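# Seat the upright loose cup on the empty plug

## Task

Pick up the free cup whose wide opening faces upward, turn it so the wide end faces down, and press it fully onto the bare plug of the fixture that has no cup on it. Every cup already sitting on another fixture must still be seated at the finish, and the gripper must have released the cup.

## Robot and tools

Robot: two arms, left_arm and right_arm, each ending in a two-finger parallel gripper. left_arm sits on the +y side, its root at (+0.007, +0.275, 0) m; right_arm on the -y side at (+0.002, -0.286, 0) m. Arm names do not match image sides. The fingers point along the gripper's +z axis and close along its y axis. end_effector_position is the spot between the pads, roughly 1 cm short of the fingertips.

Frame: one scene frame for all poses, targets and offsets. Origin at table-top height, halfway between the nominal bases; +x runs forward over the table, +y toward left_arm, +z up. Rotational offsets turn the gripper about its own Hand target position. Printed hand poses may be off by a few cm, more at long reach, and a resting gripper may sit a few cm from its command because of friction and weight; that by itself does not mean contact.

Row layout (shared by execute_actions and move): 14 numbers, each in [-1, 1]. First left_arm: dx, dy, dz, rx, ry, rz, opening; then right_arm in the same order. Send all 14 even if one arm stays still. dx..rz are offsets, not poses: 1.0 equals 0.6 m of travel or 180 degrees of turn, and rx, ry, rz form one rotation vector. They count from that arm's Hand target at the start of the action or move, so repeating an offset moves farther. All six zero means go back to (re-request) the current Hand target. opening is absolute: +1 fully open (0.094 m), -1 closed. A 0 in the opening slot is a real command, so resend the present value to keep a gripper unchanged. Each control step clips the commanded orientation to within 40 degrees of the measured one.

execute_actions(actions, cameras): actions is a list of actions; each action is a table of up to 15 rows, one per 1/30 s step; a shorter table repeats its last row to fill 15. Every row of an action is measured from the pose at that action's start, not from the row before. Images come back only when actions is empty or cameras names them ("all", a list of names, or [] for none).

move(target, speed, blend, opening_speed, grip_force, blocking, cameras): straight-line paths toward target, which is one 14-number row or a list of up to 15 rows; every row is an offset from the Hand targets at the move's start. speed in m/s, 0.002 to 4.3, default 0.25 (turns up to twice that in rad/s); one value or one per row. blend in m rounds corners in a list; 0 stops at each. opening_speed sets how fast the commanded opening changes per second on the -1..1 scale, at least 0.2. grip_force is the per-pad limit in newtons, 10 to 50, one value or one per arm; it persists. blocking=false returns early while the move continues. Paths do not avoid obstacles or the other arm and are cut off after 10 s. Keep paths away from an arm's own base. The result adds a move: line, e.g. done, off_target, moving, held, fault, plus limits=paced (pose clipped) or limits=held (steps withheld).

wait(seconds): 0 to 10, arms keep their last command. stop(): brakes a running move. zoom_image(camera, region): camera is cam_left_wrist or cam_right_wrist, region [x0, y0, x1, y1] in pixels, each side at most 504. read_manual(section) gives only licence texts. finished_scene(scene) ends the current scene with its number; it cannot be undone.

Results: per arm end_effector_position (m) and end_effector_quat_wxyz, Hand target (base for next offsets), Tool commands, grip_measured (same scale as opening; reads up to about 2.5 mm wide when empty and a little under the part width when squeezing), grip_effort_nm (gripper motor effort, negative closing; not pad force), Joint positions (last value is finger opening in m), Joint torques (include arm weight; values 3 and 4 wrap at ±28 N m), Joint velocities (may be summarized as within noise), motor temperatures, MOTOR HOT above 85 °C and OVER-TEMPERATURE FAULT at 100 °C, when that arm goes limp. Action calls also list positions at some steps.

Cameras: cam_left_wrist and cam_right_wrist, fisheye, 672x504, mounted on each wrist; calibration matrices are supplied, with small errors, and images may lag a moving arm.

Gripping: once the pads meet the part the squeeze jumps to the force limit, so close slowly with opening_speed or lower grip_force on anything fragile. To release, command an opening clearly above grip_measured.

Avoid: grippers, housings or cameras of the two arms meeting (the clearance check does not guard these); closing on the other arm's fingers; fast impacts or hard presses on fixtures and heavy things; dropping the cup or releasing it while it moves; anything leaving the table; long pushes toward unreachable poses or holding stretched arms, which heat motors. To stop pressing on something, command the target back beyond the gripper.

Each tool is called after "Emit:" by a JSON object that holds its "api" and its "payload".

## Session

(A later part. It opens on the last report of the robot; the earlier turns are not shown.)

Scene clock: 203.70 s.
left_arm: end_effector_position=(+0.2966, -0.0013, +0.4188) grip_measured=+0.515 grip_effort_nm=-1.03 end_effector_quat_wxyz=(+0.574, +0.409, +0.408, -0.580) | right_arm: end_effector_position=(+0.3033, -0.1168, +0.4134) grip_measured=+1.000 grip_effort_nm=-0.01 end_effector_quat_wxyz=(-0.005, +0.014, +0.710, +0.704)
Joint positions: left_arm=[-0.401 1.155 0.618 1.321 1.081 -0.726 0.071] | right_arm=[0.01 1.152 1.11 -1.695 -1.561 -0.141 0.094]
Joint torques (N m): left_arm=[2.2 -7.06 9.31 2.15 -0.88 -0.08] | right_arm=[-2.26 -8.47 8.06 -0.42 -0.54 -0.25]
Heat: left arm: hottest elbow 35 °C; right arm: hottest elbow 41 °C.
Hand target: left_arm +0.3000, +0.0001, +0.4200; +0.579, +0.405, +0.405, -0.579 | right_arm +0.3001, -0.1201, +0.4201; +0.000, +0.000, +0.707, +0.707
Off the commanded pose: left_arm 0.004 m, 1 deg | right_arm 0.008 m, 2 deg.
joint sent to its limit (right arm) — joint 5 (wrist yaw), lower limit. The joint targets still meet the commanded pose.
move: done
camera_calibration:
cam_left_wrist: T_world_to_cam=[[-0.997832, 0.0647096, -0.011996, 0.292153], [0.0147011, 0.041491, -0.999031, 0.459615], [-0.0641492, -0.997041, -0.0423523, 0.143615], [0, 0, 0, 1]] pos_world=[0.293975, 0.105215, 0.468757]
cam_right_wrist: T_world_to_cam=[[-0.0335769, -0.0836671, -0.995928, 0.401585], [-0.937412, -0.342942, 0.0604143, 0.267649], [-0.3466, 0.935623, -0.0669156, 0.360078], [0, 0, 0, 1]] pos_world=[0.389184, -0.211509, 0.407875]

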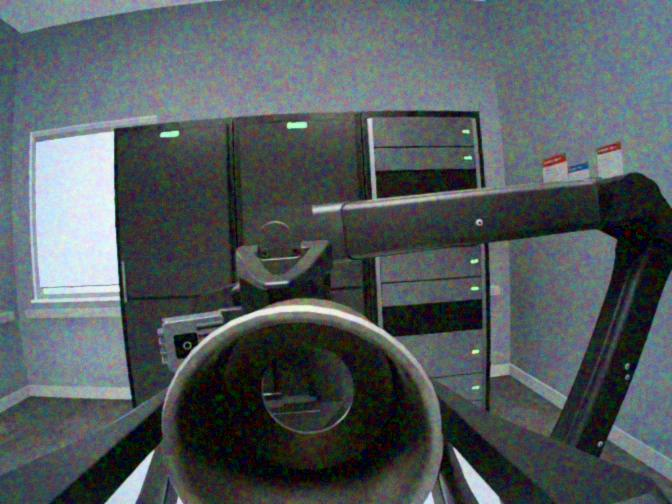

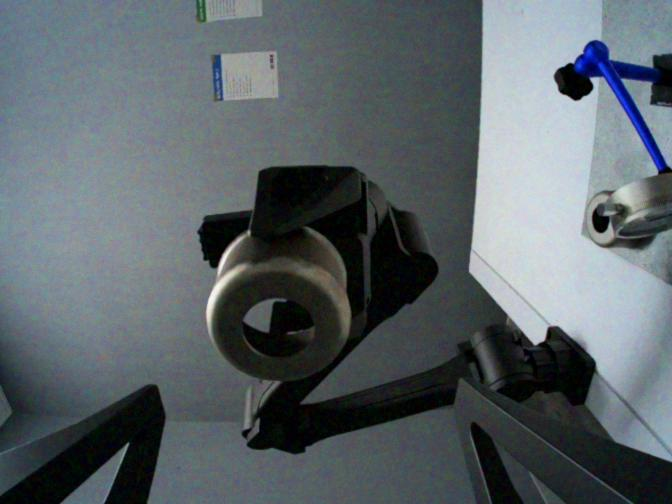

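Emit:
{"api": "move", "payload": {"target": [0.0227, -0.0667, -0.0193, -0.011, 0, 0, 0.3, 0, 0, 0, 0, 0, 0, 1], "speed": 0.1, "cameras": ["all"]}}

Scene clock: 211.80 s.
left_arm: end_effector_position=(+0.3115, -0.0351, +0.3887) grip_measured=+0.515 grip_effort_nm=-1.02 end_effector_quat_wxyz=(+0.569, +0.387, +0.421, -0.591) | right_arm: end_effector_position=(+0.3033, -0.1168, +0.4134) grip_measured=+1.000 grip_effort_nm=-0.01 end_effector_quat_wxyz=(-0.005, +0.014, +0.710, +0.704)
Joint positions: left_arm=[-0.488 1.263 0.618 1.321 0.986 -0.652 0.071] | right_arm=[0.01 1.152 1.11 -1.695 -1.561 -0.141 0.094]
Joint torques (N m): left_arm=[0.67 -8.59 12.12 2.45 -0.76 0.14] | right_arm=[-0.73 -8.7 8.09 -0.54 -0.52 -0.28]
Heat: left arm: hottest elbow 35 °C; right arm: hottest elbow 42 °C.
Hand target: left_arm +0.3136, -0.0399, +0.4085; +0.586, +0.395, +0.395, -0.586 | right_arm +0.3001, -0.1201, +0.4201; +0.000, -0.001, +0.707, +0.707
Off the commanded pose: left_arm 0.020 m, 4 deg | right_arm 0.008 m, 2 deg.
joint sent to its limit (right arm) — joint 5 (wrist yaw), lower limit. The joint targets still meet the commanded pose.
move: off_target (left_arm)
camera_calibration:
cam_left_wrist: T_world_to_cam=[[-0.997648, 0.0546228, 0.041419, 0.287715], [-0.0400345, 0.0262026, -0.998855, 0.447242], [-0.0556455, -0.998163, -0.0239542, 0.0997289], [0, 0, 0, 1]] pos_world=[0.310492, 0.072111, 0.437202]
cam_right_wrist: T_world_to_cam=[[-0.0340225, -0.0836191, -0.995917, 0.401762], [-0.937391, -0.342928, 0.0608161, 0.267479], [-0.346614, 0.935632, -0.0667165, 0.360003], [0, 0, 0, 1]] pos_world=[0.389183, -0.211509, 0.407873]

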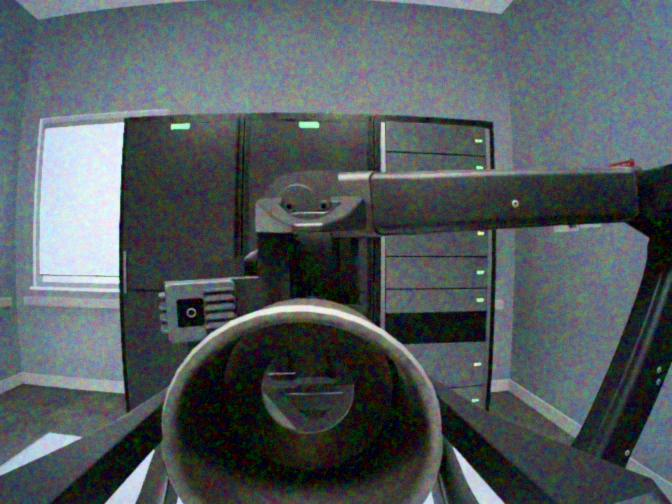

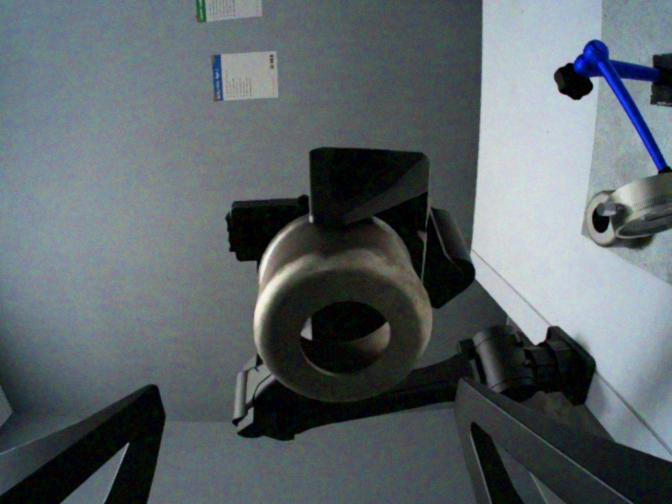

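Emit:
{"api": "move", "payload": {"target": [-0.002, -0.01, 0.0333, 0, 0, 0, 0.3, 0, 0, 0, 0, 0, 0, 1], "speed": 0.1, "cameras": ["cam_right_wrist"]}}

Scene clock: 215.67 s.
left_arm: end_effector_position=(+0.3129, -0.0408, +0.3931) grip_measured=+0.515 grip_effort_nm=-1.02 end_effector_quat_wxyz=(+0.565, +0.384, +0.427, -0.592) | right_arm: end_effector_position=(+0.3033, -0.1168, +0.4134) grip_measured=+1.000 grip_effort_nm=-0.01 end_effector_quat_wxyz=(-0.005, +0.014, +0.710, +0.704)
Joint positions: left_arm=[-0.501 1.252 0.632 1.269 0.973 -0.635 0.071] | right_arm=[0.01 1.152 1.11 -1.695 -1.561 -0.141 0.094]
Joint torques (N m): left_arm=[0.73 -10.7 13.86 1.07 -0.74 0.12] | right_arm=[-1.14 -8.94 7.97 -0.72 -0.57 -0.26]
Heat: left arm: hottest elbow 36 °C; right arm: hottest elbow 42 °C.
Hand target: left_arm +0.3124, -0.0459, +0.4283; +0.586, +0.395, +0.395, -0.586 | right_arm +0.3001, -0.1201, +0.4201; +0.000, -0.001, +0.707, +0.707
Off the commanded pose: left_arm 0.036 m, 5 deg | right_arm 0.008 m, 2 deg.
joint sent to its limit (right arm) — joint 5 (wrist yaw), lower limit. The joint targets still meet the commanded pose.
move: off_target (left_arm)
camera_calibration:
cam_right_wrist: T_world_to_cam=[[-0.0340225, -0.0836191, -0.995917, 0.401762], [-0.937391, -0.342928, 0.0608161, 0.267479], [-0.346614, 0.935632, -0.0667165, 0.360003], [0, 0, 0, 1]] pos_world=[0.389183, -0.211509, 0.407873]
Images, in order (width x height): cam_right_wrist 672x504.

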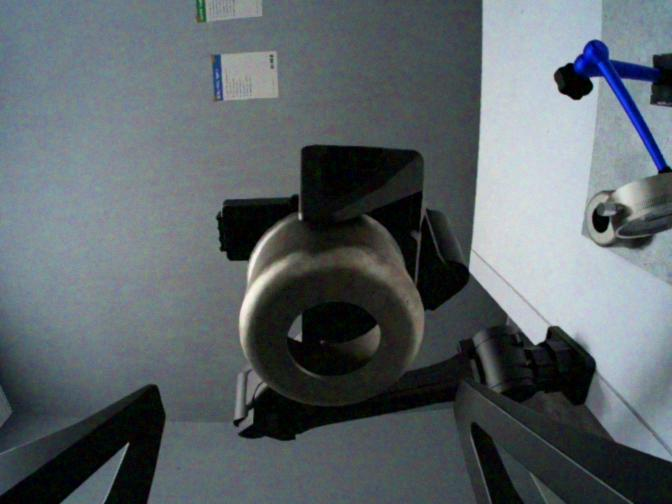

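Emit:
{"api": "move", "payload": {"target": [-0.004, -0.025, 0.025, 0, 0, 0, 0.3, 0, 0, 0, 0, 0, 0, 1], "speed": 0.1, "cameras": ["cam_right_wrist"]}}

Scene clock: 219.03 s.
left_arm: end_effector_position=(+0.3112, -0.0563, +0.4061) grip_measured=+0.515 grip_effort_nm=-1.03 end_effector_quat_wxyz=(+0.565, +0.385, +0.428, -0.591) | right_arm: end_effector_position=(+0.3033, -0.1168, +0.4134) grip_measured=+1.000 grip_effort_nm=-0.01 end_effector_quat_wxyz=(-0.005, +0.014, +0.710, +0.704)
Joint positions: left_arm=[-0.543 1.232 0.666 1.176 0.941 -0.589 0.071] | right_arm=[0.01 1.152 1.11 -1.695 -1.561 -0.141 0.094]
Joint torques (N m): left_arm=[0.62 -10.7 14.34 1.21 -0.7 0.14] | right_arm=[-2.08 -9.23 8.16 -0.73 -0.61 -0.3]
Heat: left arm: hottest elbow 36 °C; right arm: hottest elbow 42 °C.
Hand target: left_arm +0.3100, -0.0609, +0.4435; +0.586, +0.395, +0.395, -0.586 | right_arm +0.3001, -0.1201, +0.4201; +0.000, -0.001, +0.707, +0.707
Off the commanded pose: left_arm 0.038 m, 5 deg | right_arm 0.008 m, 2 deg.
joint sent to its limit (right arm) — joint 5 (wrist yaw), lower limit. The joint targets still meet the commanded pose.
move: off_target (left_arm)
camera_calibration:
cam_right_wrist: T_world_to_cam=[[-0.0340225, -0.0836191, -0.995917, 0.401762], [-0.937391, -0.342928, 0.0608161, 0.267479], [-0.346614, 0.935632, -0.0667165, 0.360003], [0, 0, 0, 1]] pos_world=[0.389183, -0.211509, 0.407873]
Images, in order (width x height): cam_right_wrist 672x504.

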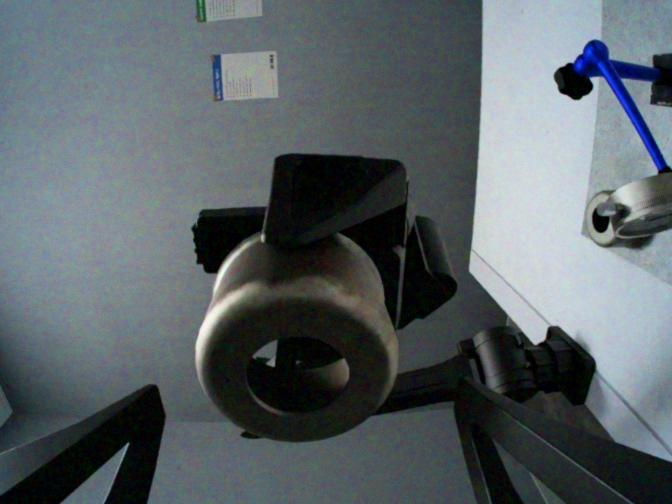

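Emit:
{"api": "move", "payload": {"target": [-0.001, -0.035, -0.002, 0, 0, 0, 0.3, 0, 0, 0, 0, 0, 0, 1], "speed": 0.08, "cameras": ["all"]}}

Scene clock: 224.07 s.
left_arm: end_effector_position=(+0.3052, -0.0739, +0.4134) grip_measured=+0.515 grip_effort_nm=-1.03 end_effector_quat_wxyz=(+0.570, +0.389, +0.419, -0.589) | right_arm: end_effector_position=(+0.3033, -0.1168, +0.4135) grip_measured=+1.000 grip_effort_nm=-0.01 end_effector_quat_wxyz=(-0.005, +0.014, +0.710, +0.704)
Joint positions: left_arm=[-0.595 1.232 0.688 1.135 0.901 -0.537 0.071] | right_arm=[0.01 1.152 1.11 -1.695 -1.561 -0.141 0.094]
Joint torques (N m): left_arm=[0.85 -9.41 14.54 1.25 -0.67 0.1] | right_arm=[-1.32 -8.59 8.29 -0.62 -0.58 -0.29]
Heat: left arm: hottest elbow 36 °C; right arm: hottest elbow 42 °C.
Hand target: left_arm +0.3095, -0.0818, +0.4422; +0.586, +0.395, +0.395, -0.586 | right_arm +0.3001, -0.1200, +0.4201; +0.000, -0.001, +0.707, +0.707
Off the commanded pose: left_arm 0.030 m, 3 deg | right_arm 0.008 m, 2 deg.
joint sent to its limit (right arm) — joint 5 (wrist yaw), lower limit. The joint targets still meet the commanded pose.
move: off_target (left_arm)
camera_calibration:
cam_left_wrist: T_world_to_cam=[[-0.997998, 0.0536822, 0.0334458, 0.285855], [-0.032053, 0.026601, -0.999132, 0.470351], [-0.0545253, -0.998204, -0.0248271, 0.0612788], [0, 0, 0, 1]] pos_world=[0.303701, 0.0333116, 0.461903]
cam_right_wrist: T_world_to_cam=[[-0.0339485, -0.0832628, -0.995949, 0.40182], [-0.937437, -0.342838, 0.0606157, 0.267597], [-0.346496, 0.935697, -0.0664148, 0.359847], [0, 0, 0, 1]] pos_world=[0.389183, -0.211509, 0.407871]

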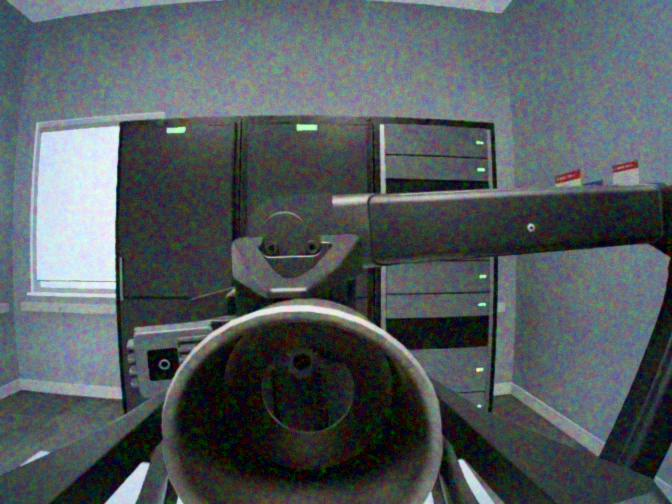

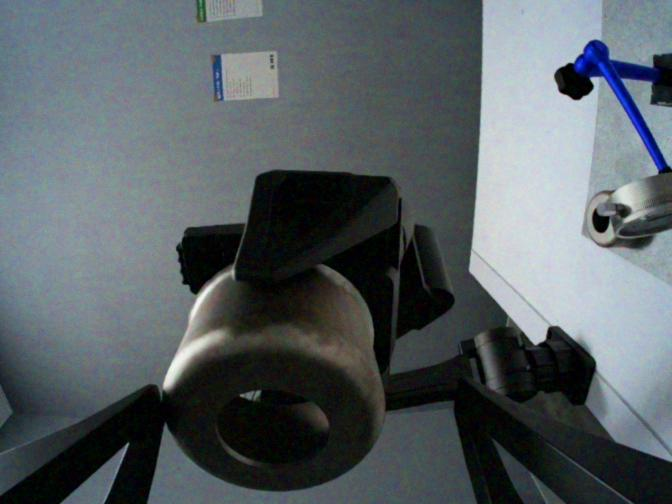

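Emit:
{"api": "move", "payload": {"target": [0, 0, 0, 0, 0, 0, 0.3, -0.01, 0, 0.0167, 0, 0, 0, 1], "speed": 0.05, "cameras": ["cam_right_wrist"]}}

Scene clock: 228.00 s.
left_arm: end_effector_position=(+0.3052, -0.0739, +0.4134) grip_measured=+0.515 grip_effort_nm=-1.03 end_effector_quat_wxyz=(+0.571, +0.389, +0.419, -0.589) | right_arm: end_effector_position=(+0.2966, -0.1169, +0.4197) grip_measured=+1.000 grip_effort_nm=-0.01 end_effector_quat_wxyz=(+0.002, +0.008, +0.710, +0.704)
Joint positions: left_arm=[-0.595 1.232 0.688 1.135 0.901 -0.536 0.071] | right_arm=[0.01 1.13 1.11 -1.699 -1.561 -0.141 0.094]
Joint torques (N m): left_arm=[0.73 -9.23 14.76 1.22 -0.68 0.08] | right_arm=[-1.96 -9.05 8.64 -0.59 -0.55 0.03]
Heat: left arm: hottest elbow 37 °C; right arm: hottest elbow 42 °C.
Hand target: left_arm +0.3095, -0.0818, +0.4422; +0.586, +0.395, +0.395, -0.586 | right_arm +0.2940, -0.1200, +0.4301; +0.000, -0.001, +0.707, +0.707
Off the commanded pose: left_arm 0.030 m, 3 deg | right_arm 0.011 m, 1 deg.
joint sent to its limit (right arm) — joint 4 (wrist pitch), lower limit; joint 5 (wrist yaw), lower limit. The joint targets still meet the commanded pose.
move: off_target (left_arm, right_arm)
camera_calibration:
cam_right_wrist: T_world_to_cam=[[-0.015809, -0.0835441, -0.996379, 0.402579], [-0.938514, -0.342477, 0.0436068, 0.26838], [-0.34488, 0.935804, -0.0729931, 0.360286], [0, 0, 0, 1]] pos_world=[0.382498, -0.211611, 0.415716]
Images, in order (width x height): cam_right_wrist 672x504.

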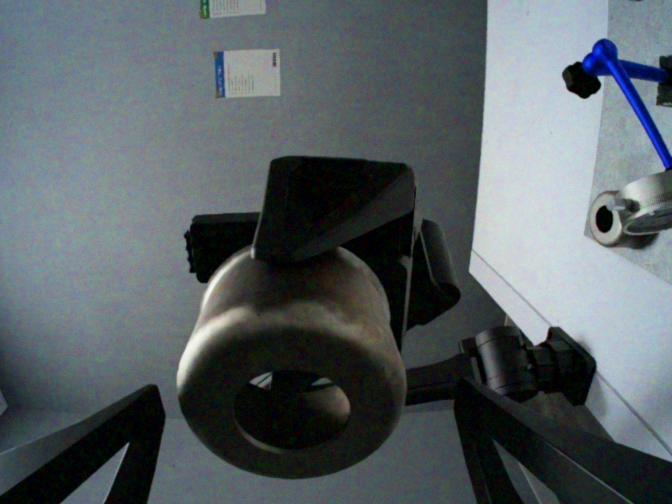

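Emit:
{"api": "move", "payload": {"target": [0, 0, 0, 0, 0, 0, 0.3, -0.003, 0, 0.0117, 0, 0, 0, 1], "speed": 0.05, "cameras": ["cam_right_wrist"]}}

Scene clock: 231.07 s.
left_arm: end_effector_position=(+0.3052, -0.0739, +0.4134) grip_measured=+0.515 grip_effort_nm=-1.02 end_effector_quat_wxyz=(+0.571, +0.389, +0.419, -0.589) | right_arm: end_effector_position=(+0.2943, -0.1169, +0.4219) grip_measured=+1.000 grip_effort_nm=-0.01 end_effector_quat_wxyz=(-0.001, +0.011, +0.710, +0.704)
Joint positions: left_arm=[-0.595 1.232 0.688 1.135 0.901 -0.536 0.071] | right_arm=[0.01 1.121 1.11 -1.699 -1.561 -0.123 0.094]
Joint torques (N m): left_arm=[0.15 -9.11 14.6 1.25 -0.66 0.11] | right_arm=[-2.02 -8.82 9.57 -0.66 -0.5 -0.01]
Heat: left arm: hottest elbow 37 °C; right arm: hottest elbow 43 °C.
Hand target: left_arm +0.3095, -0.0818, +0.4422; +0.586, +0.395, +0.395, -0.586 | right_arm +0.2923, -0.1200, +0.4371; +0.000, -0.001, +0.707, +0.707
Off the commanded pose: left_arm 0.030 m, 3 deg | right_arm 0.016 m, 1 deg.
joint sent to its limit (right arm) — joint 4 (wrist pitch), lower limit; joint 5 (wrist yaw), lower limit. The joint targets still meet the commanded pose.
move: off_target (left_arm, right_arm)
camera_calibration:
cam_right_wrist: T_world_to_cam=[[-0.0253514, -0.0834288, -0.996191, 0.407477], [-0.938226, -0.342014, 0.0525191, 0.262292], [-0.345093, 0.935984, -0.0696046, 0.358355], [0, 0, 0, 1]] pos_world=[0.380085, -0.211712, 0.417093]
Images, in order (width x height): cam_right_wrist 672x504.

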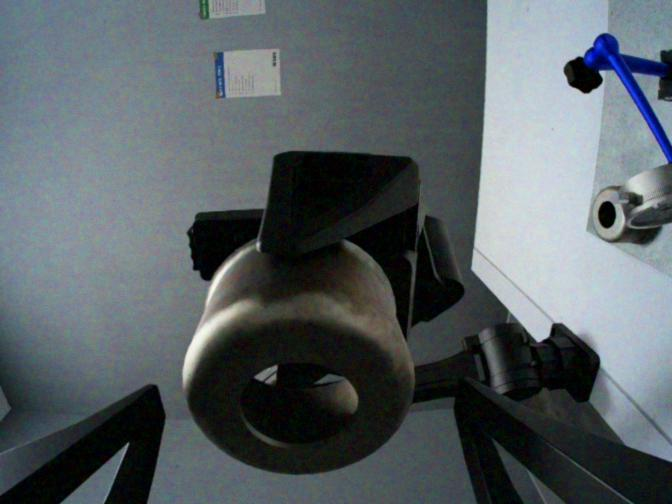

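Emit:
{"api": "move", "payload": {"target": [0, 0, 0, 0, 0, 0, 0.3, 0, 0.0333, 0.01, 0, 0, 0, 1], "speed": 0.05, "cameras": ["all"]}}

Scene clock: 236.20 s.
left_arm: end_effector_position=(+0.3052, -0.0739, +0.4134) grip_measured=+0.515 grip_effort_nm=-1.03 end_effector_quat_wxyz=(+0.571, +0.389, +0.419, -0.589) | right_arm: end_effector_position=(+0.2867, -0.1037, +0.4241) grip_measured=+1.000 grip_effort_nm=-0.01 end_effector_quat_wxyz=(-0.023, +0.000, +0.710, +0.703)
Joint positions: left_arm=[-0.595 1.232 0.688 1.135 0.901 -0.536 0.071] | right_arm=[0.055 1.121 1.116 -1.699 -1.561 -0.102 0.094]
Joint torques (N m): left_arm=[0.5 -9.29 14.61 1.18 -0.67 0.12] | right_arm=[-0.15 -6.83 11.29 0.03 -0.5 0.04]
Heat: left arm: hottest elbow 38 °C; right arm: hottest elbow 43 °C.
Hand target: left_arm +0.3095, -0.0818, +0.4422; +0.586, +0.395, +0.395, -0.586 | right_arm +0.2923, -0.1001, +0.4431; +0.000, -0.001, +0.707, +0.707
Off the commanded pose: left_arm 0.030 m, 3 deg | right_arm 0.020 m, 3 deg.
joint sent to its limit (right arm) — joint 5 (wrist yaw), lower limit. The joint targets still meet the commanded pose.
move: off_target (left_arm, right_arm)
camera_calibration:
cam_left_wrist: T_world_to_cam=[[-0.998037, 0.0533885, 0.0327441, 0.286103], [-0.0313551, 0.0266512, -0.999153, 0.470144], [-0.0542159, -0.998218, -0.0249249, 0.0612253], [0, 0, 0, 1]] pos_world=[0.303602, 0.0333117, 0.461903]
cam_right_wrist: T_world_to_cam=[[-0.0362818, -0.0848888, -0.99573, 0.413324], [-0.920813, -0.384325, 0.0663168, 0.244319], [-0.388314, 0.919287, -0.0642227, 0.351882], [0, 0, 0, 1]] pos_world=[0.376609, -0.194496, 0.417956]

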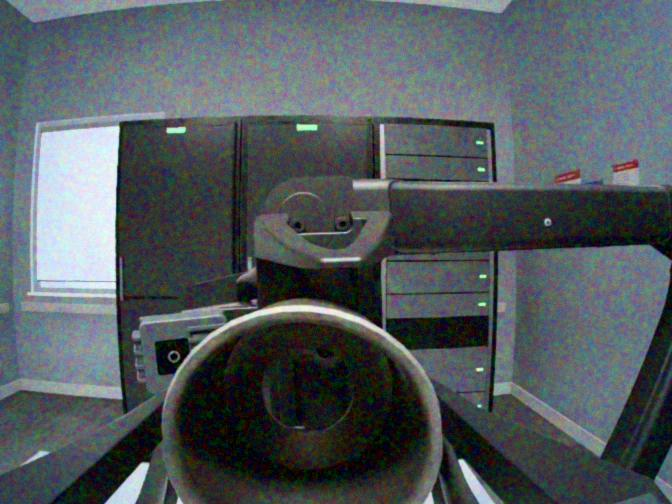

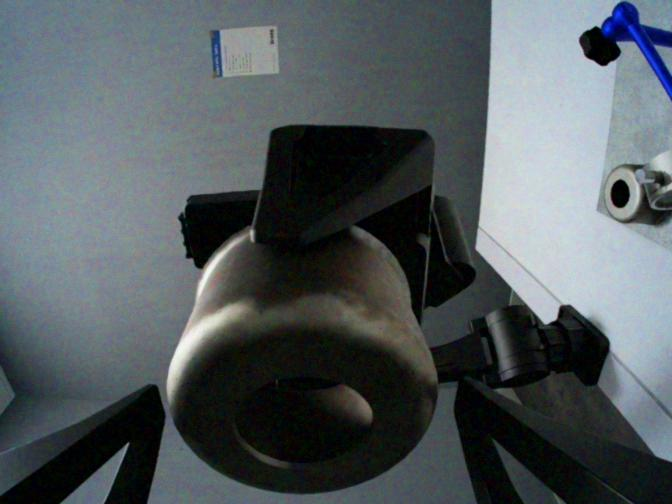

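Emit:
{"api": "move", "payload": {"target": [0, 0, 0, 0, 0, 0, 0.3, 0.02, 0.012, 0, 0, 0, 0, 1], "speed": 0.05, "cameras": ["cam_right_wrist"]}}

Scene clock: 240.50 s.
left_arm: end_effector_position=(+0.3052, -0.0739, +0.4134) grip_measured=+0.515 grip_effort_nm=-1.03 end_effector_quat_wxyz=(+0.571, +0.389, +0.419, -0.589) | right_arm: end_effector_position=(+0.2970, -0.0972, +0.4252) grip_measured=+1.000 grip_effort_nm=-0.01 end_effector_quat_wxyz=(-0.030, -0.007, +0.710, +0.703)
Joint positions: left_arm=[-0.595 1.232 0.688 1.135 0.901 -0.536 0.071] | right_arm=[0.076 1.158 1.146 -1.686 -1.561 -0.094 0.094]
Joint torques (N m): left_arm=[0.38 -9.11 14.6 1.11 -0.66 0.11] | right_arm=[-0.03 -5.89 11.54 0.17 -0.58 0.09]
Heat: left arm: hottest elbow 39 °C; right arm: hottest elbow 44 °C.
Hand target: left_arm +0.3095, -0.0818, +0.4422; +0.586, +0.395, +0.395, -0.586 | right_arm +0.3042, -0.0929, +0.4431; +0.000, -0.001, +0.707, +0.707
Off the commanded pose: left_arm 0.030 m, 3 deg | right_arm 0.020 m, 4 deg.
joint sent to its limit (right arm) — joint 5 (wrist yaw), lower limit. The joint targets are off in orientation, not in position.
move: off_target (left_arm, right_arm)
camera_calibration:
cam_right_wrist: T_world_to_cam=[[-0.0356932, -0.0857018, -0.995681, 0.415076], [-0.912633, -0.403183, 0.0674194, 0.251541], [-0.407219, 0.911098, -0.0638234, 0.354549], [0, 0, 0, 1]] pos_world=[0.388759, -0.186039, 0.418953]
Images, in order (width x height): cam_right_wrist 672x504.

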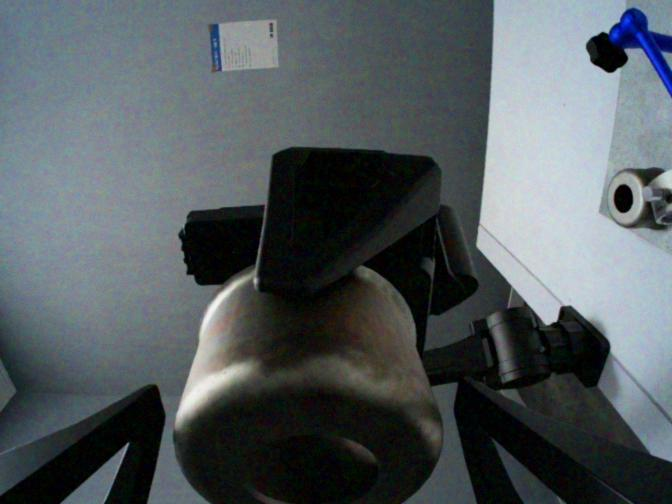

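Emit:
{"api": "move", "payload": {"target": [0, 0, 0, 0, 0, 0, 0.3, 0, 0, 0, 0, 0, 0, 0.2], "speed": 0.05, "opening_speed": 0.4, "cameras": ["all"]}}

Scene clock: 244.43 s.
left_arm: end_effector_position=(+0.3053, -0.0739, +0.4135) grip_measured=+0.515 grip_effort_nm=-1.02 end_effector_quat_wxyz=(+0.571, +0.389, +0.419, -0.589) | right_arm: end_effector_position=(+0.2983, -0.0970, +0.4251) grip_measured=+0.489 grip_effort_nm=-1.03 end_effector_quat_wxyz=(-0.031, -0.006, +0.710, +0.703)
Joint positions: left_arm=[-0.595 1.232 0.688 1.135 0.9 -0.536 0.071] | right_arm=[0.076 1.158 1.146 -1.668 -1.562 -0.075 0.07]
Joint torques (N m): left_arm=[0.67 -9.05 14.6 1.22 -0.63 0.12] | right_arm=[-0.5 -6.53 11.28 0.21 -0.56 0.12]
Heat: left arm: hottest elbow 39 °C; right arm: hottest elbow 44 °C.
Hand target: left_arm +0.3095, -0.0818, +0.4422; +0.586, +0.395, +0.395, -0.586 | right_arm +0.3042, -0.0928, +0.4432; +0.000, -0.001, +0.707, +0.707
Off the commanded pose: left_arm 0.030 m, 3 deg | right_arm 0.019 m, 4 deg.
joint sent to its limit (right arm) — joint 5 (wrist yaw), lower limit. The joint targets are off in orientation, not in position.
move: off_target (left_arm, right_arm)
camera_calibration:
cam_left_wrist: T_world_to_cam=[[-0.99805, 0.0530951, 0.0328302, 0.286173], [-0.0314596, 0.0264473, -0.999155, 0.470185], [-0.0539185, -0.998239, -0.0247254, 0.0611489], [0, 0, 0, 1]] pos_world=[0.303703, 0.0334118, 0.461904]
cam_right_wrist: T_world_to_cam=[[-0.0367809, -0.085433, -0.995665, 0.415402], [-0.912499, -0.403335, 0.0683168, 0.252366], [-0.407423, 0.911055, -0.0631225, 0.35466], [0, 0, 0, 1]] pos_world=[0.390059, -0.185838, 0.418748]

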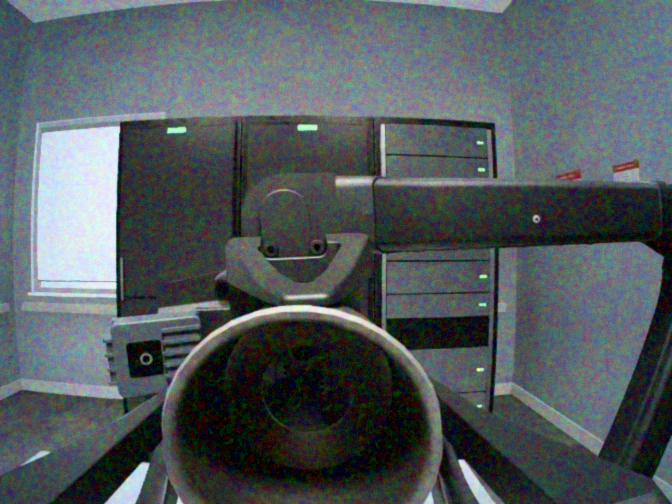

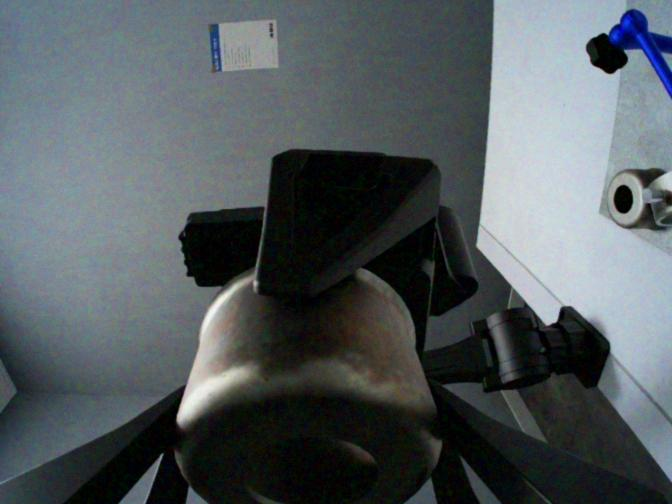

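Emit:
{"api": "move", "payload": {"target": [0, 0, 0, 0, 0, 0, 1, 0, 0, 0, 0, 0, 0, 0.2], "speed": 0.05, "opening_speed": 0.7, "cameras": ["all"]}}

Scene clock: 249.73 s.
left_arm: end_effector_position=(+0.3074, -0.0748, +0.4235) grip_measured=+0.998 grip_effort_nm=0.13 end_effector_quat_wxyz=(+0.578, +0.389, +0.412, -0.587) | right_arm: end_effector_position=(+0.3014, -0.0967, +0.4233) grip_measured=+0.489 grip_effort_nm=-1.03 end_effector_quat_wxyz=(-0.032, -0.005, +0.712, +0.701)
Joint positions: left_arm=[-0.595 1.232 0.708 1.135 0.895 -0.535 0.094] | right_arm=[0.077 1.16 1.146 -1.631 -1.556 -0.034 0.07]
Joint torques (N m): left_arm=[0.26 -8.94 13.19 1.02 -0.45 0.13] | right_arm=[-0.73 -7.53 10.91 0.06 -0.77 0.09]
Heat: left arm: hottest elbow 40 °C; right arm: hottest elbow 43 °C.
Hand target: left_arm +0.3094, -0.0819, +0.4422; +0.586, +0.395, +0.395, -0.586 | right_arm +0.3043, -0.0928, +0.4431; +0.000, -0.001, +0.707, +0.707
Off the commanded pose: left_arm 0.020 m, 2 deg | right_arm 0.020 m, 4 deg.
joint sent to its limit (right arm) — joint 5 (wrist yaw), lower limit. The joint targets are off in orientation, not in position.
move: off_target (left_arm, right_arm)
camera_calibration:
cam_left_wrist: T_world_to_cam=[[-0.998649, 0.0494786, 0.0158668, 0.295117], [-0.015229, 0.0132394, -0.999796, 0.474675], [-0.0496786, -0.998687, -0.012468, 0.0539646], [0, 0, 0, 1]] pos_world=[0.304628, 0.0330073, 0.470569]
cam_right_wrist: T_world_to_cam=[[-0.0410333, -0.0917448, -0.994937, 0.414179], [-0.911997, -0.403319, 0.0748034, 0.252519], [-0.40814, 0.910449, -0.0671215, 0.357393], [0, 0, 0, 1]] pos_world=[0.393158, -0.185543, 0.417182]

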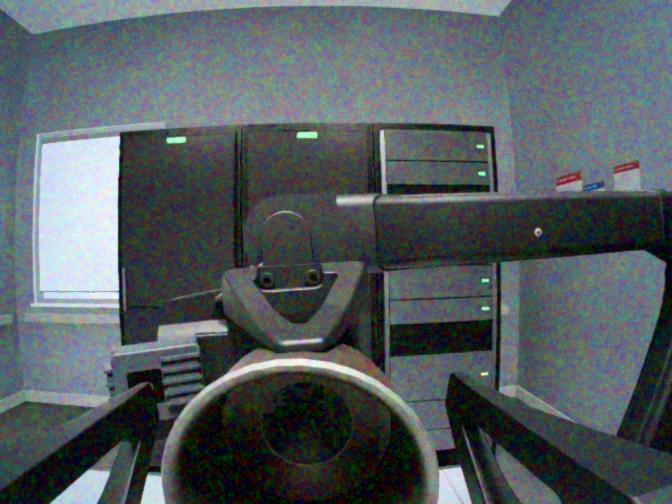

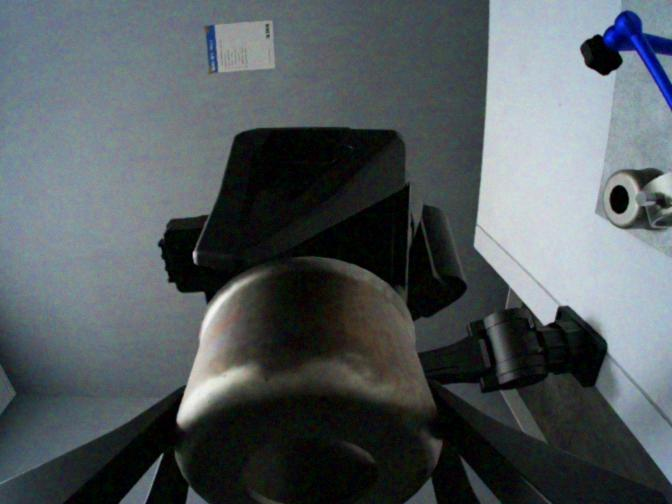

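Emit:
{"api": "move", "payload": {"target": [[0, 0.188, -0.06, 0, 0, 0, 1, 0, 0, 0, 0, 0, 0, 0.2],[0, 0.42, -0.06, 0, 0, 0, 1, 0, 0, 0, 0, 0, 0, 0.2]], "speed": [0.1, 0.25], "blend": [0.03, 0], "cameras": ["all"]}}

Scene clock: 259.07 s.
left_arm: end_effector_position=(+0.3137, +0.1668, +0.4061) grip_measured=+0.998 grip_effort_nm=0.13 end_effector_quat_wxyz=(+0.612, +0.331, +0.528, -0.487) | right_arm: end_effector_position=(+0.3075, -0.0964, +0.4231) grip_measured=+0.489 grip_effort_nm=-1.03 end_effector_quat_wxyz=(-0.033, -0.003, +0.712, +0.701)
Joint positions: left_arm=[0.171 1.029 0.519 1.552 1.31 -1.138 0.094] | right_arm=[0.077 1.16 1.146 -1.551 -1.556 0.051 0.07]
Joint torques (N m): left_arm=[2.32 -6.48 7.94 1.17 -0.68 -0.07] | right_arm=[-0.5 -9.35 10.25 0.2 -0.78 0.05]
Heat: left arm: hottest elbow 40 °C; right arm: hottest elbow 43 °C.
Hand target: left_arm +0.3094, +0.1702, +0.4061; +0.586, +0.395, +0.395, -0.586 | right_arm +0.3043, -0.0928, +0.4431; +0.000, -0.001, +0.707, +0.707
Off the commanded pose: left_arm 0.005 m, 21 deg | right_arm 0.021 m, 4 deg.
joint sent to its limit (left arm) — joint 4 (wrist pitch), upper limit. The joint targets are off in orientation, not in position.
joint sent to its limit (right arm) — joint 5 (wrist yaw), lower limit. The joint targets are off in orientation, not in position.
move: off_target (left_arm, right_arm)
camera_calibration:
cam_left_wrist: T_world_to_cam=[[-0.962866, -0.251353, 0.0985453, 0.295044], [-0.13161, 0.11829, -0.984219, 0.466817], [0.23573, -0.96064, -0.146978, 0.254172], [0, 0, 0, 1]] pos_world=[0.28561, 0.263108, 0.467733]
cam_right_wrist: T_world_to_cam=[[-0.0457126, -0.0919859, -0.99471, 0.415564], [-0.912169, -0.402107, 0.0791042, 0.256605], [-0.407256, 0.91096, -0.0655253, 0.358694], [0, 0, 0, 1]] pos_world=[0.399144, -0.185347, 0.416571]

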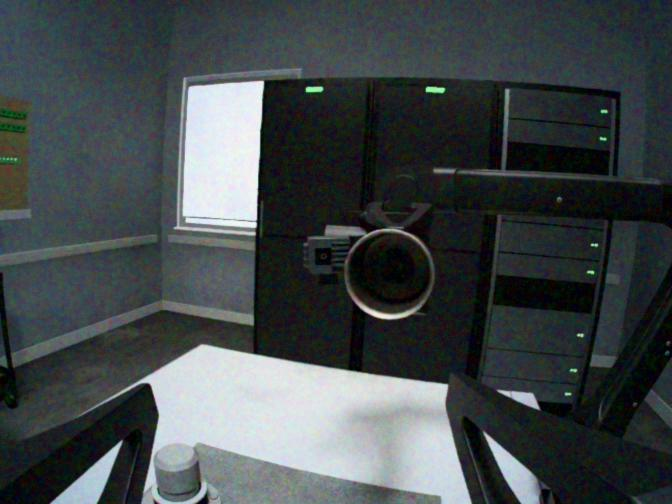

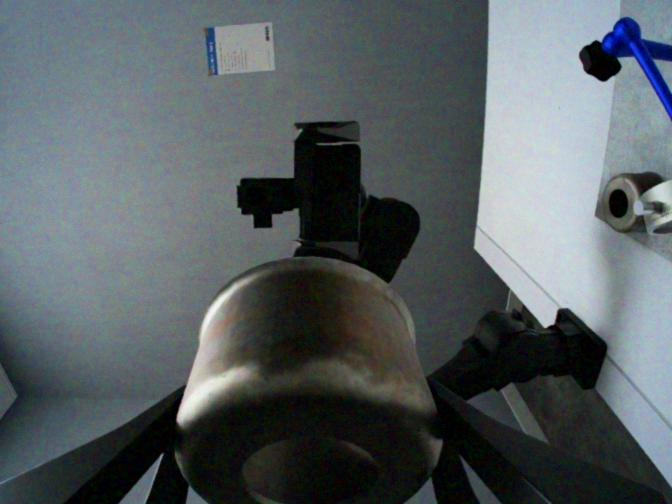

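Emit:
{"api": "move", "payload": {"target": [[0.1177, 0.0163, 0.0232, 0.279, 0.0907, 0.186, 1, 0.243, -0.029, -0.05, -0.25, 0, 0, 0.2],[0.1177, 0.0163, 0.0232, 0.279, 0.0907, 0.186, 1, 0.5353, -0.0762, -0.3718, -0.5, 0, 0, 0.2]], "speed": [0.2, 0.2], "blend": [0.05, 0], "cameras": ["all"]}}

Scene clock: 276.70 s.
left_arm: end_effector_position=(+0.3741, +0.1831, +0.4015) grip_measured=+0.998 grip_effort_nm=0.13 end_effector_quat_wxyz=(+0.439, +0.382, +0.779, -0.233) | right_arm: end_effector_position=(+0.6128, -0.1455, +0.1916) grip_measured=+0.489 grip_effort_nm=-1.03 end_effector_quat_wxyz=(-0.031, -0.006, +0.999, -0.006)
Joint positions: left_arm=[0.072 0.951 1.13 -1.047 0.846 0.693 0.094] | right_arm=[0.251 2.063 2.082 -1.652 -0.002 0.215 0.07]
Joint torques (N m): left_arm=[0.38 -5.07 14.93 1.06 0.3 0.12] | right_arm=[-0.91 -22.07 12.33 -0.87 0.26 0.18]
Heat: left arm: hottest elbow 39 °C; right arm: hottest elbow 44 °C.
Hand target: left_arm +0.3801, +0.1799, +0.4202; +0.446, +0.393, +0.772, -0.227 | right_arm +0.6255, -0.1387, +0.2201; -0.001, +0.000, +1.000, +0.000
Off the commanded pose: left_arm 0.020 m, 2 deg | right_arm 0.032 m, 4 deg.
move: off_target (left_arm, right_arm)
camera_calibration:
cam_left_wrist: T_world_to_cam=[[-0.827547, -0.558164, 0.0601513, 0.378799], [-0.47191, 0.633596, -0.613071, 0.352249], [0.304083, -0.535731, -0.787734, 0.408798], [0, 0, 0, 1]] pos_world=[0.355396, 0.207254, 0.515193]
cam_right_wrist: T_world_to_cam=[[0.00960484, -0.996259, 0.0858789, -0.177845], [-0.910519, 0.0267883, 0.412598, 0.531073], [-0.413355, -0.0821574, -0.906856, 0.533001], [0, 0, 0, 1]] pos_world=[0.705579, -0.147617, 0.279508]

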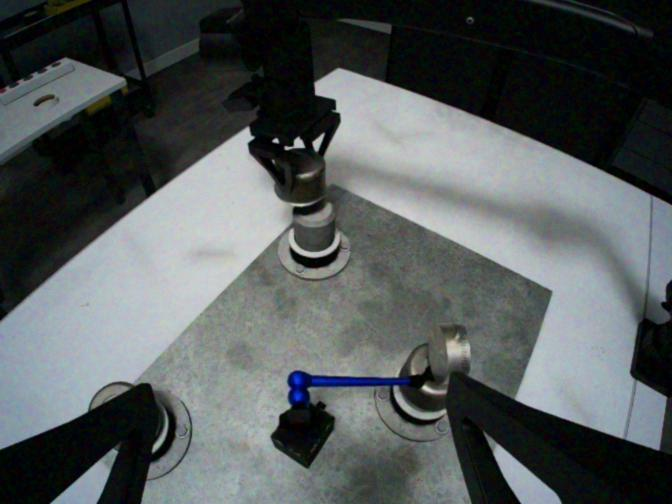

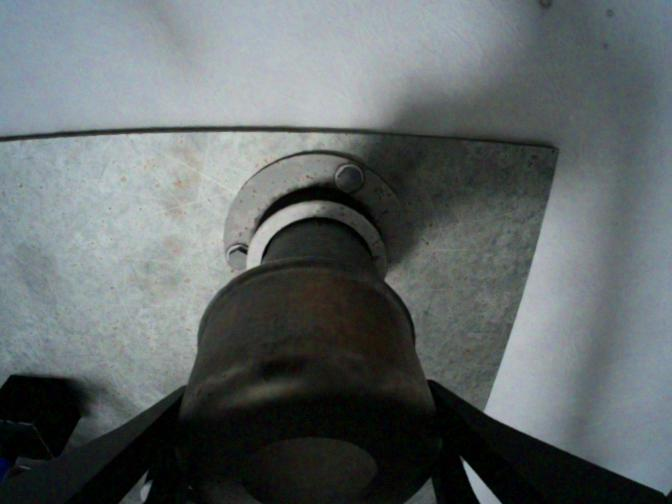

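Emit:
{"api": "zoom_image", "payload": {"camera": "cam_left_wrist", "region": [220, 100, 420, 290]}}

Emit:
{"api": "zoom_image", "payload": {"camera": "cam_right_wrist", "region": [160, 120, 460, 504]}}

Scaled by 2.520 from the camera's 672x504 image, which has a finer 960x720 frame.

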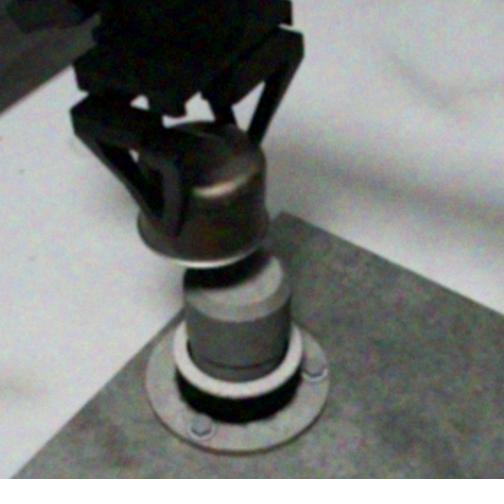

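Scaled by 1.312 from the camera's 672x504 image, which has a finer 960x720 frame.

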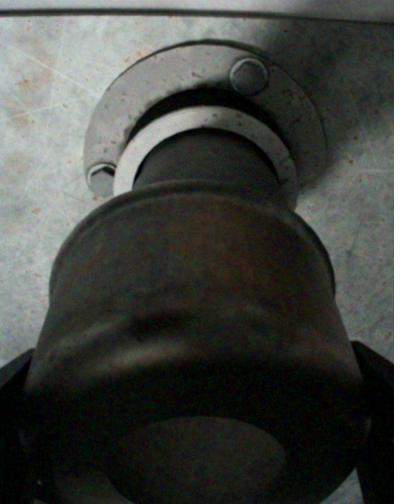

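Emit:
{"api": "move", "payload": {"target": [0, 0, 0, 0, 0, 0, 1, -0.0333, -0.02, 0, 0, 0, 0, 0.2], "speed": 0.08, "cameras": ["all"]}}

Emit:
{"api": "zoom_image", "payload": {"camera": "cam_left_wrist", "region": [240, 120, 400, 290]}}

Emit:
{"api": "zoom_image", "payload": {"camera": "cam_right_wrist", "region": [160, 120, 460, 504]}}

Scene clock: 294.83 s.
left_arm: end_effector_position=(+0.3741, +0.1831, +0.4015) grip_measured=+0.998 grip_effort_nm=0.13 end_effector_quat_wxyz=(+0.439, +0.382, +0.779, -0.233) | right_arm: end_effector_position=(+0.6022, -0.1481, +0.1854) grip_measured=+0.489 grip_effort_nm=-1.03 end_effector_quat_wxyz=(-0.035, -0.006, +0.999, -0.007)
Joint positions: left_arm=[0.072 0.951 1.13 -1.047 0.846 0.693 0.094] | right_arm=[0.251 2.034 2.018 -1.626 -0.002 0.215 0.07]
Joint torques (N m): left_arm=[0.56 -5.07 14.98 1.03 0.29 0.11] | right_arm=[-1.67 -25.11 8.84 -0.28 0.26 0.1]
Motor temperatures (°C): left_arm=[26 31 43 24 25 26 25] | right_arm=[29 32 48 27 28 29 25]
Heat: left arm: hottest elbow 43 °C; right arm: hottest elbow 48 °C.
Hand target: left_arm +0.3801, +0.1799, +0.4202; +0.446, +0.393, +0.772, -0.227 | right_arm +0.6055, -0.1507, +0.2201; -0.001, +0.000, +1.000, +0.000
Off the commanded pose: left_arm 0.020 m, 2 deg | right_arm 0.035 m, 4 deg.
move: off_target (left_arm, right_arm)
camera_calibration:
cam_left_wrist: T_world_to_cam=[[-0.827547, -0.558164, 0.0601513, 0.378799], [-0.47191, 0.633596, -0.613071, 0.352249], [0.304083, -0.535731, -0.787734, 0.408798], [0, 0, 0, 1]] pos_world=[0.355396, 0.207254, 0.515193]
cam_right_wrist: T_world_to_cam=[[0.0103143, -0.996028, 0.0884389, -0.180585], [-0.907154, 0.0278872, 0.419873, 0.52087], [-0.420672, -0.0845584, -0.903263, 0.52622], [0, 0, 0, 1]] pos_world=[0.695738, -0.149897, 0.272586]

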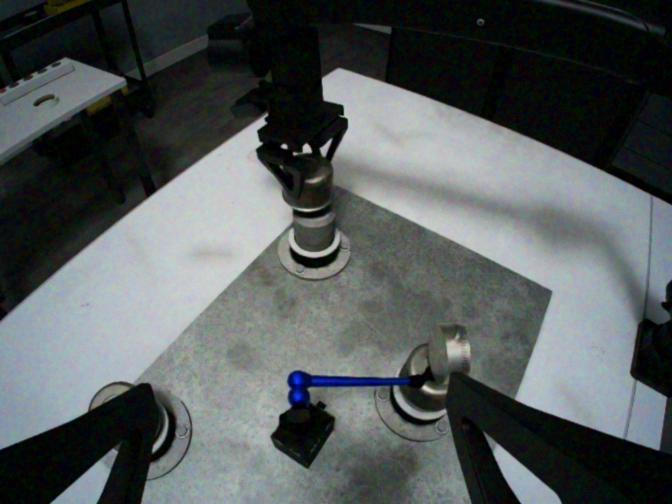

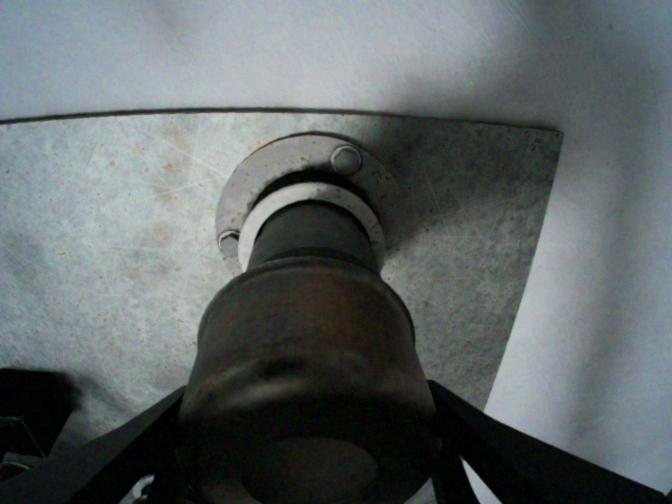

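Scaled by 2.965 from the camera's 672x504 image, which has a finer 960x720 frame.

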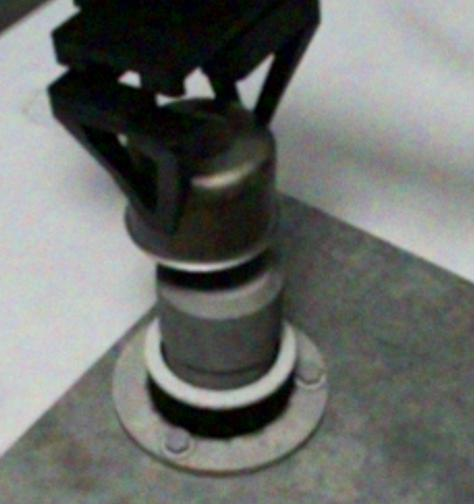

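Scaled by 1.312 from the camera's 672x504 image, which has a finer 960x720 frame.

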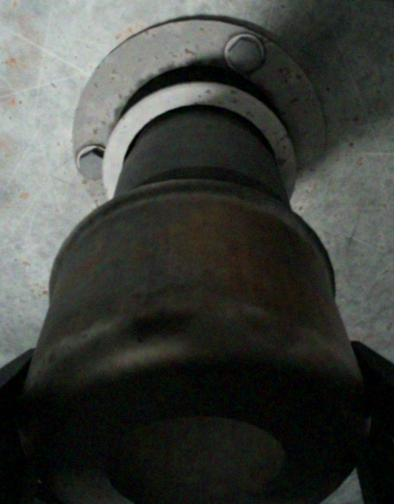

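Emit:
{"api": "zoom_image", "payload": {"camera": "cam_left_wrist", "region": [265, 150, 365, 250]}}

Scaled by 5.040 from the camera's 672x504 image, which has a finer 960x720 frame.

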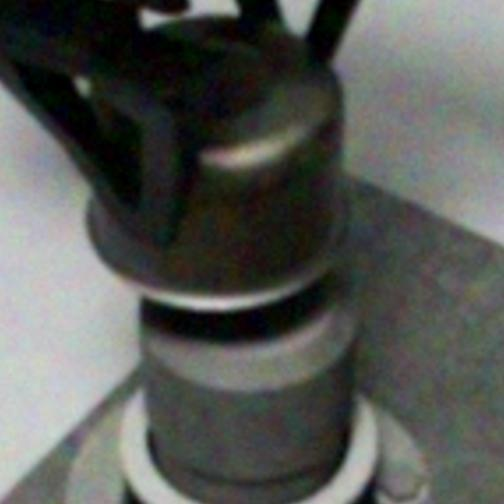

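Emit:
{"api": "move", "payload": {"target": [0, 0, 0, 0, 0, 0, 1, -0.009, -0.0095, -0.0367, 0, -0.014, 0, 0.2], "speed": 0.06, "cameras": ["all"]}}

Emit:
{"api": "zoom_image", "payload": {"camera": "cam_left_wrist", "region": [265, 150, 365, 250]}}

Emit:
{"api": "zoom_image", "payload": {"camera": "cam_right_wrist", "region": [160, 80, 460, 464]}}

Scene clock: 313.90 s.
left_arm: end_effector_position=(+0.3741, +0.1831, +0.4015) grip_measured=+0.998 grip_effort_nm=0.13 end_effector_quat_wxyz=(+0.439, +0.382, +0.779, -0.233) | right_arm: end_effector_position=(+0.5949, -0.1519, +0.1633) grip_measured=+0.489 grip_effort_nm=-1.03 end_effector_quat_wxyz=(-0.014, -0.005, +1.000, -0.007)
Joint positions: left_arm=[0.072 0.951 1.13 -1.047 0.846 0.693 0.094] | right_arm=[0.25 1.982 1.879 -1.498 0.008 0.215 0.07]
Joint torques (N m): left_arm=[0.79 -5.25 15.01 1.03 0.32 0.09] | right_arm=[-1.9 -24.76 8.55 -0.03 0.24 0.02]
Heat: left arm: hottest elbow 46 °C; right arm: hottest elbow 48 °C.
Hand target: left_arm +0.3801, +0.1799, +0.4202; +0.446, +0.393, +0.772, -0.227 | right_arm +0.6002, -0.1564, +0.1979; +0.021, +0.000, +1.000, +0.000
Off the commanded pose: left_arm 0.020 m, 2 deg | right_arm 0.035 m, 4 deg.
move: off_target (left_arm, right_arm)
camera_calibration:
cam_left_wrist: T_world_to_cam=[[-0.827547, -0.558164, 0.0601513, 0.378799], [-0.47191, 0.633596, -0.613071, 0.352249], [0.304083, -0.535731, -0.787734, 0.408798], [0, 0, 0, 1]] pos_world=[0.355396, 0.207254, 0.515193]
cam_right_wrist: T_world_to_cam=[[0.0063114, -0.996031, 0.0887824, -0.180087], [-0.924253, 0.0280818, 0.380747, 0.540257], [-0.381729, -0.0844605, -0.920407, 0.482419], [0, 0, 0, 1]] pos_world=[0.684624, -0.153798, 0.25431]

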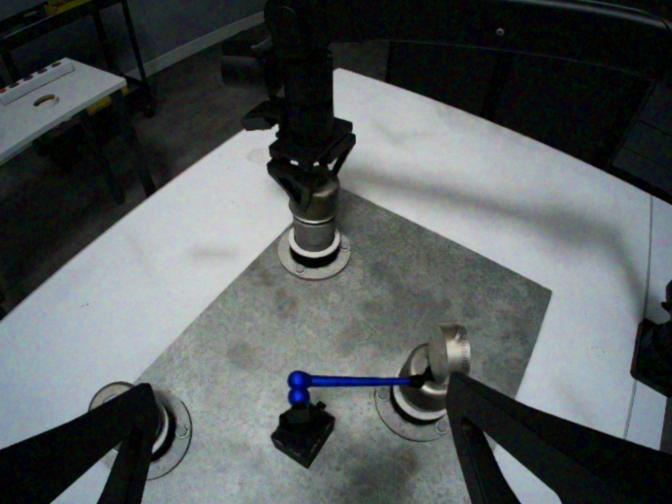

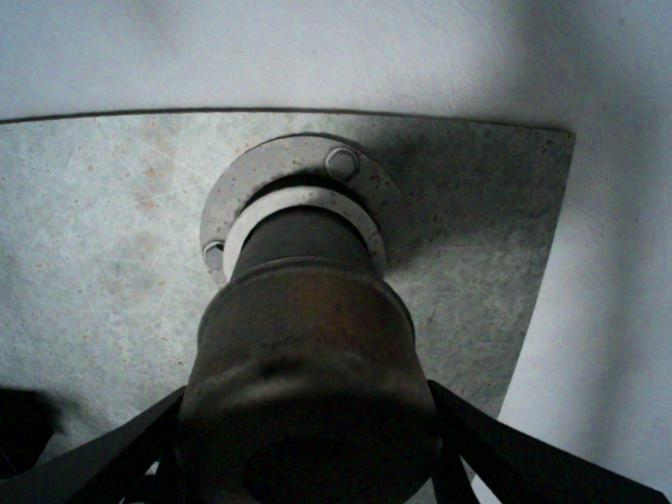

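Scaled by 5.040 from the camera's 672x504 image, which has a finer 960x720 frame.

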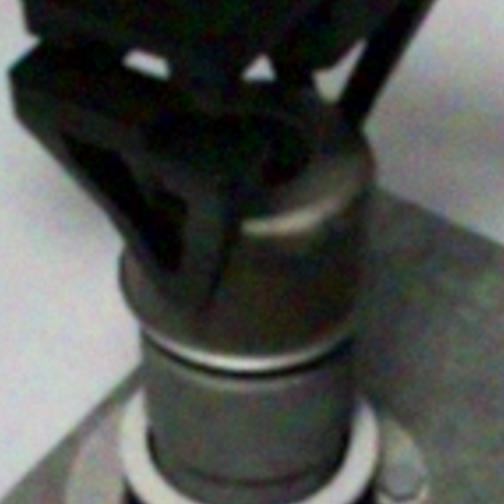

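Scaled by 1.312 from the camera's 672x504 image, which has a finer 960x720 frame.

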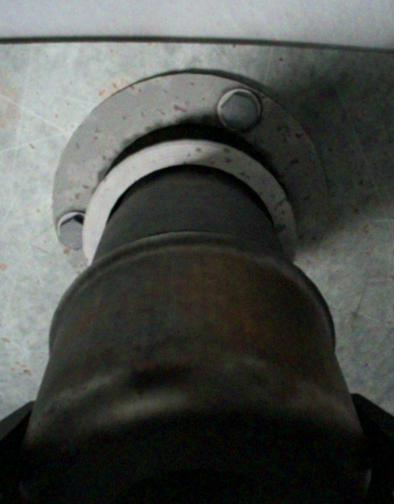

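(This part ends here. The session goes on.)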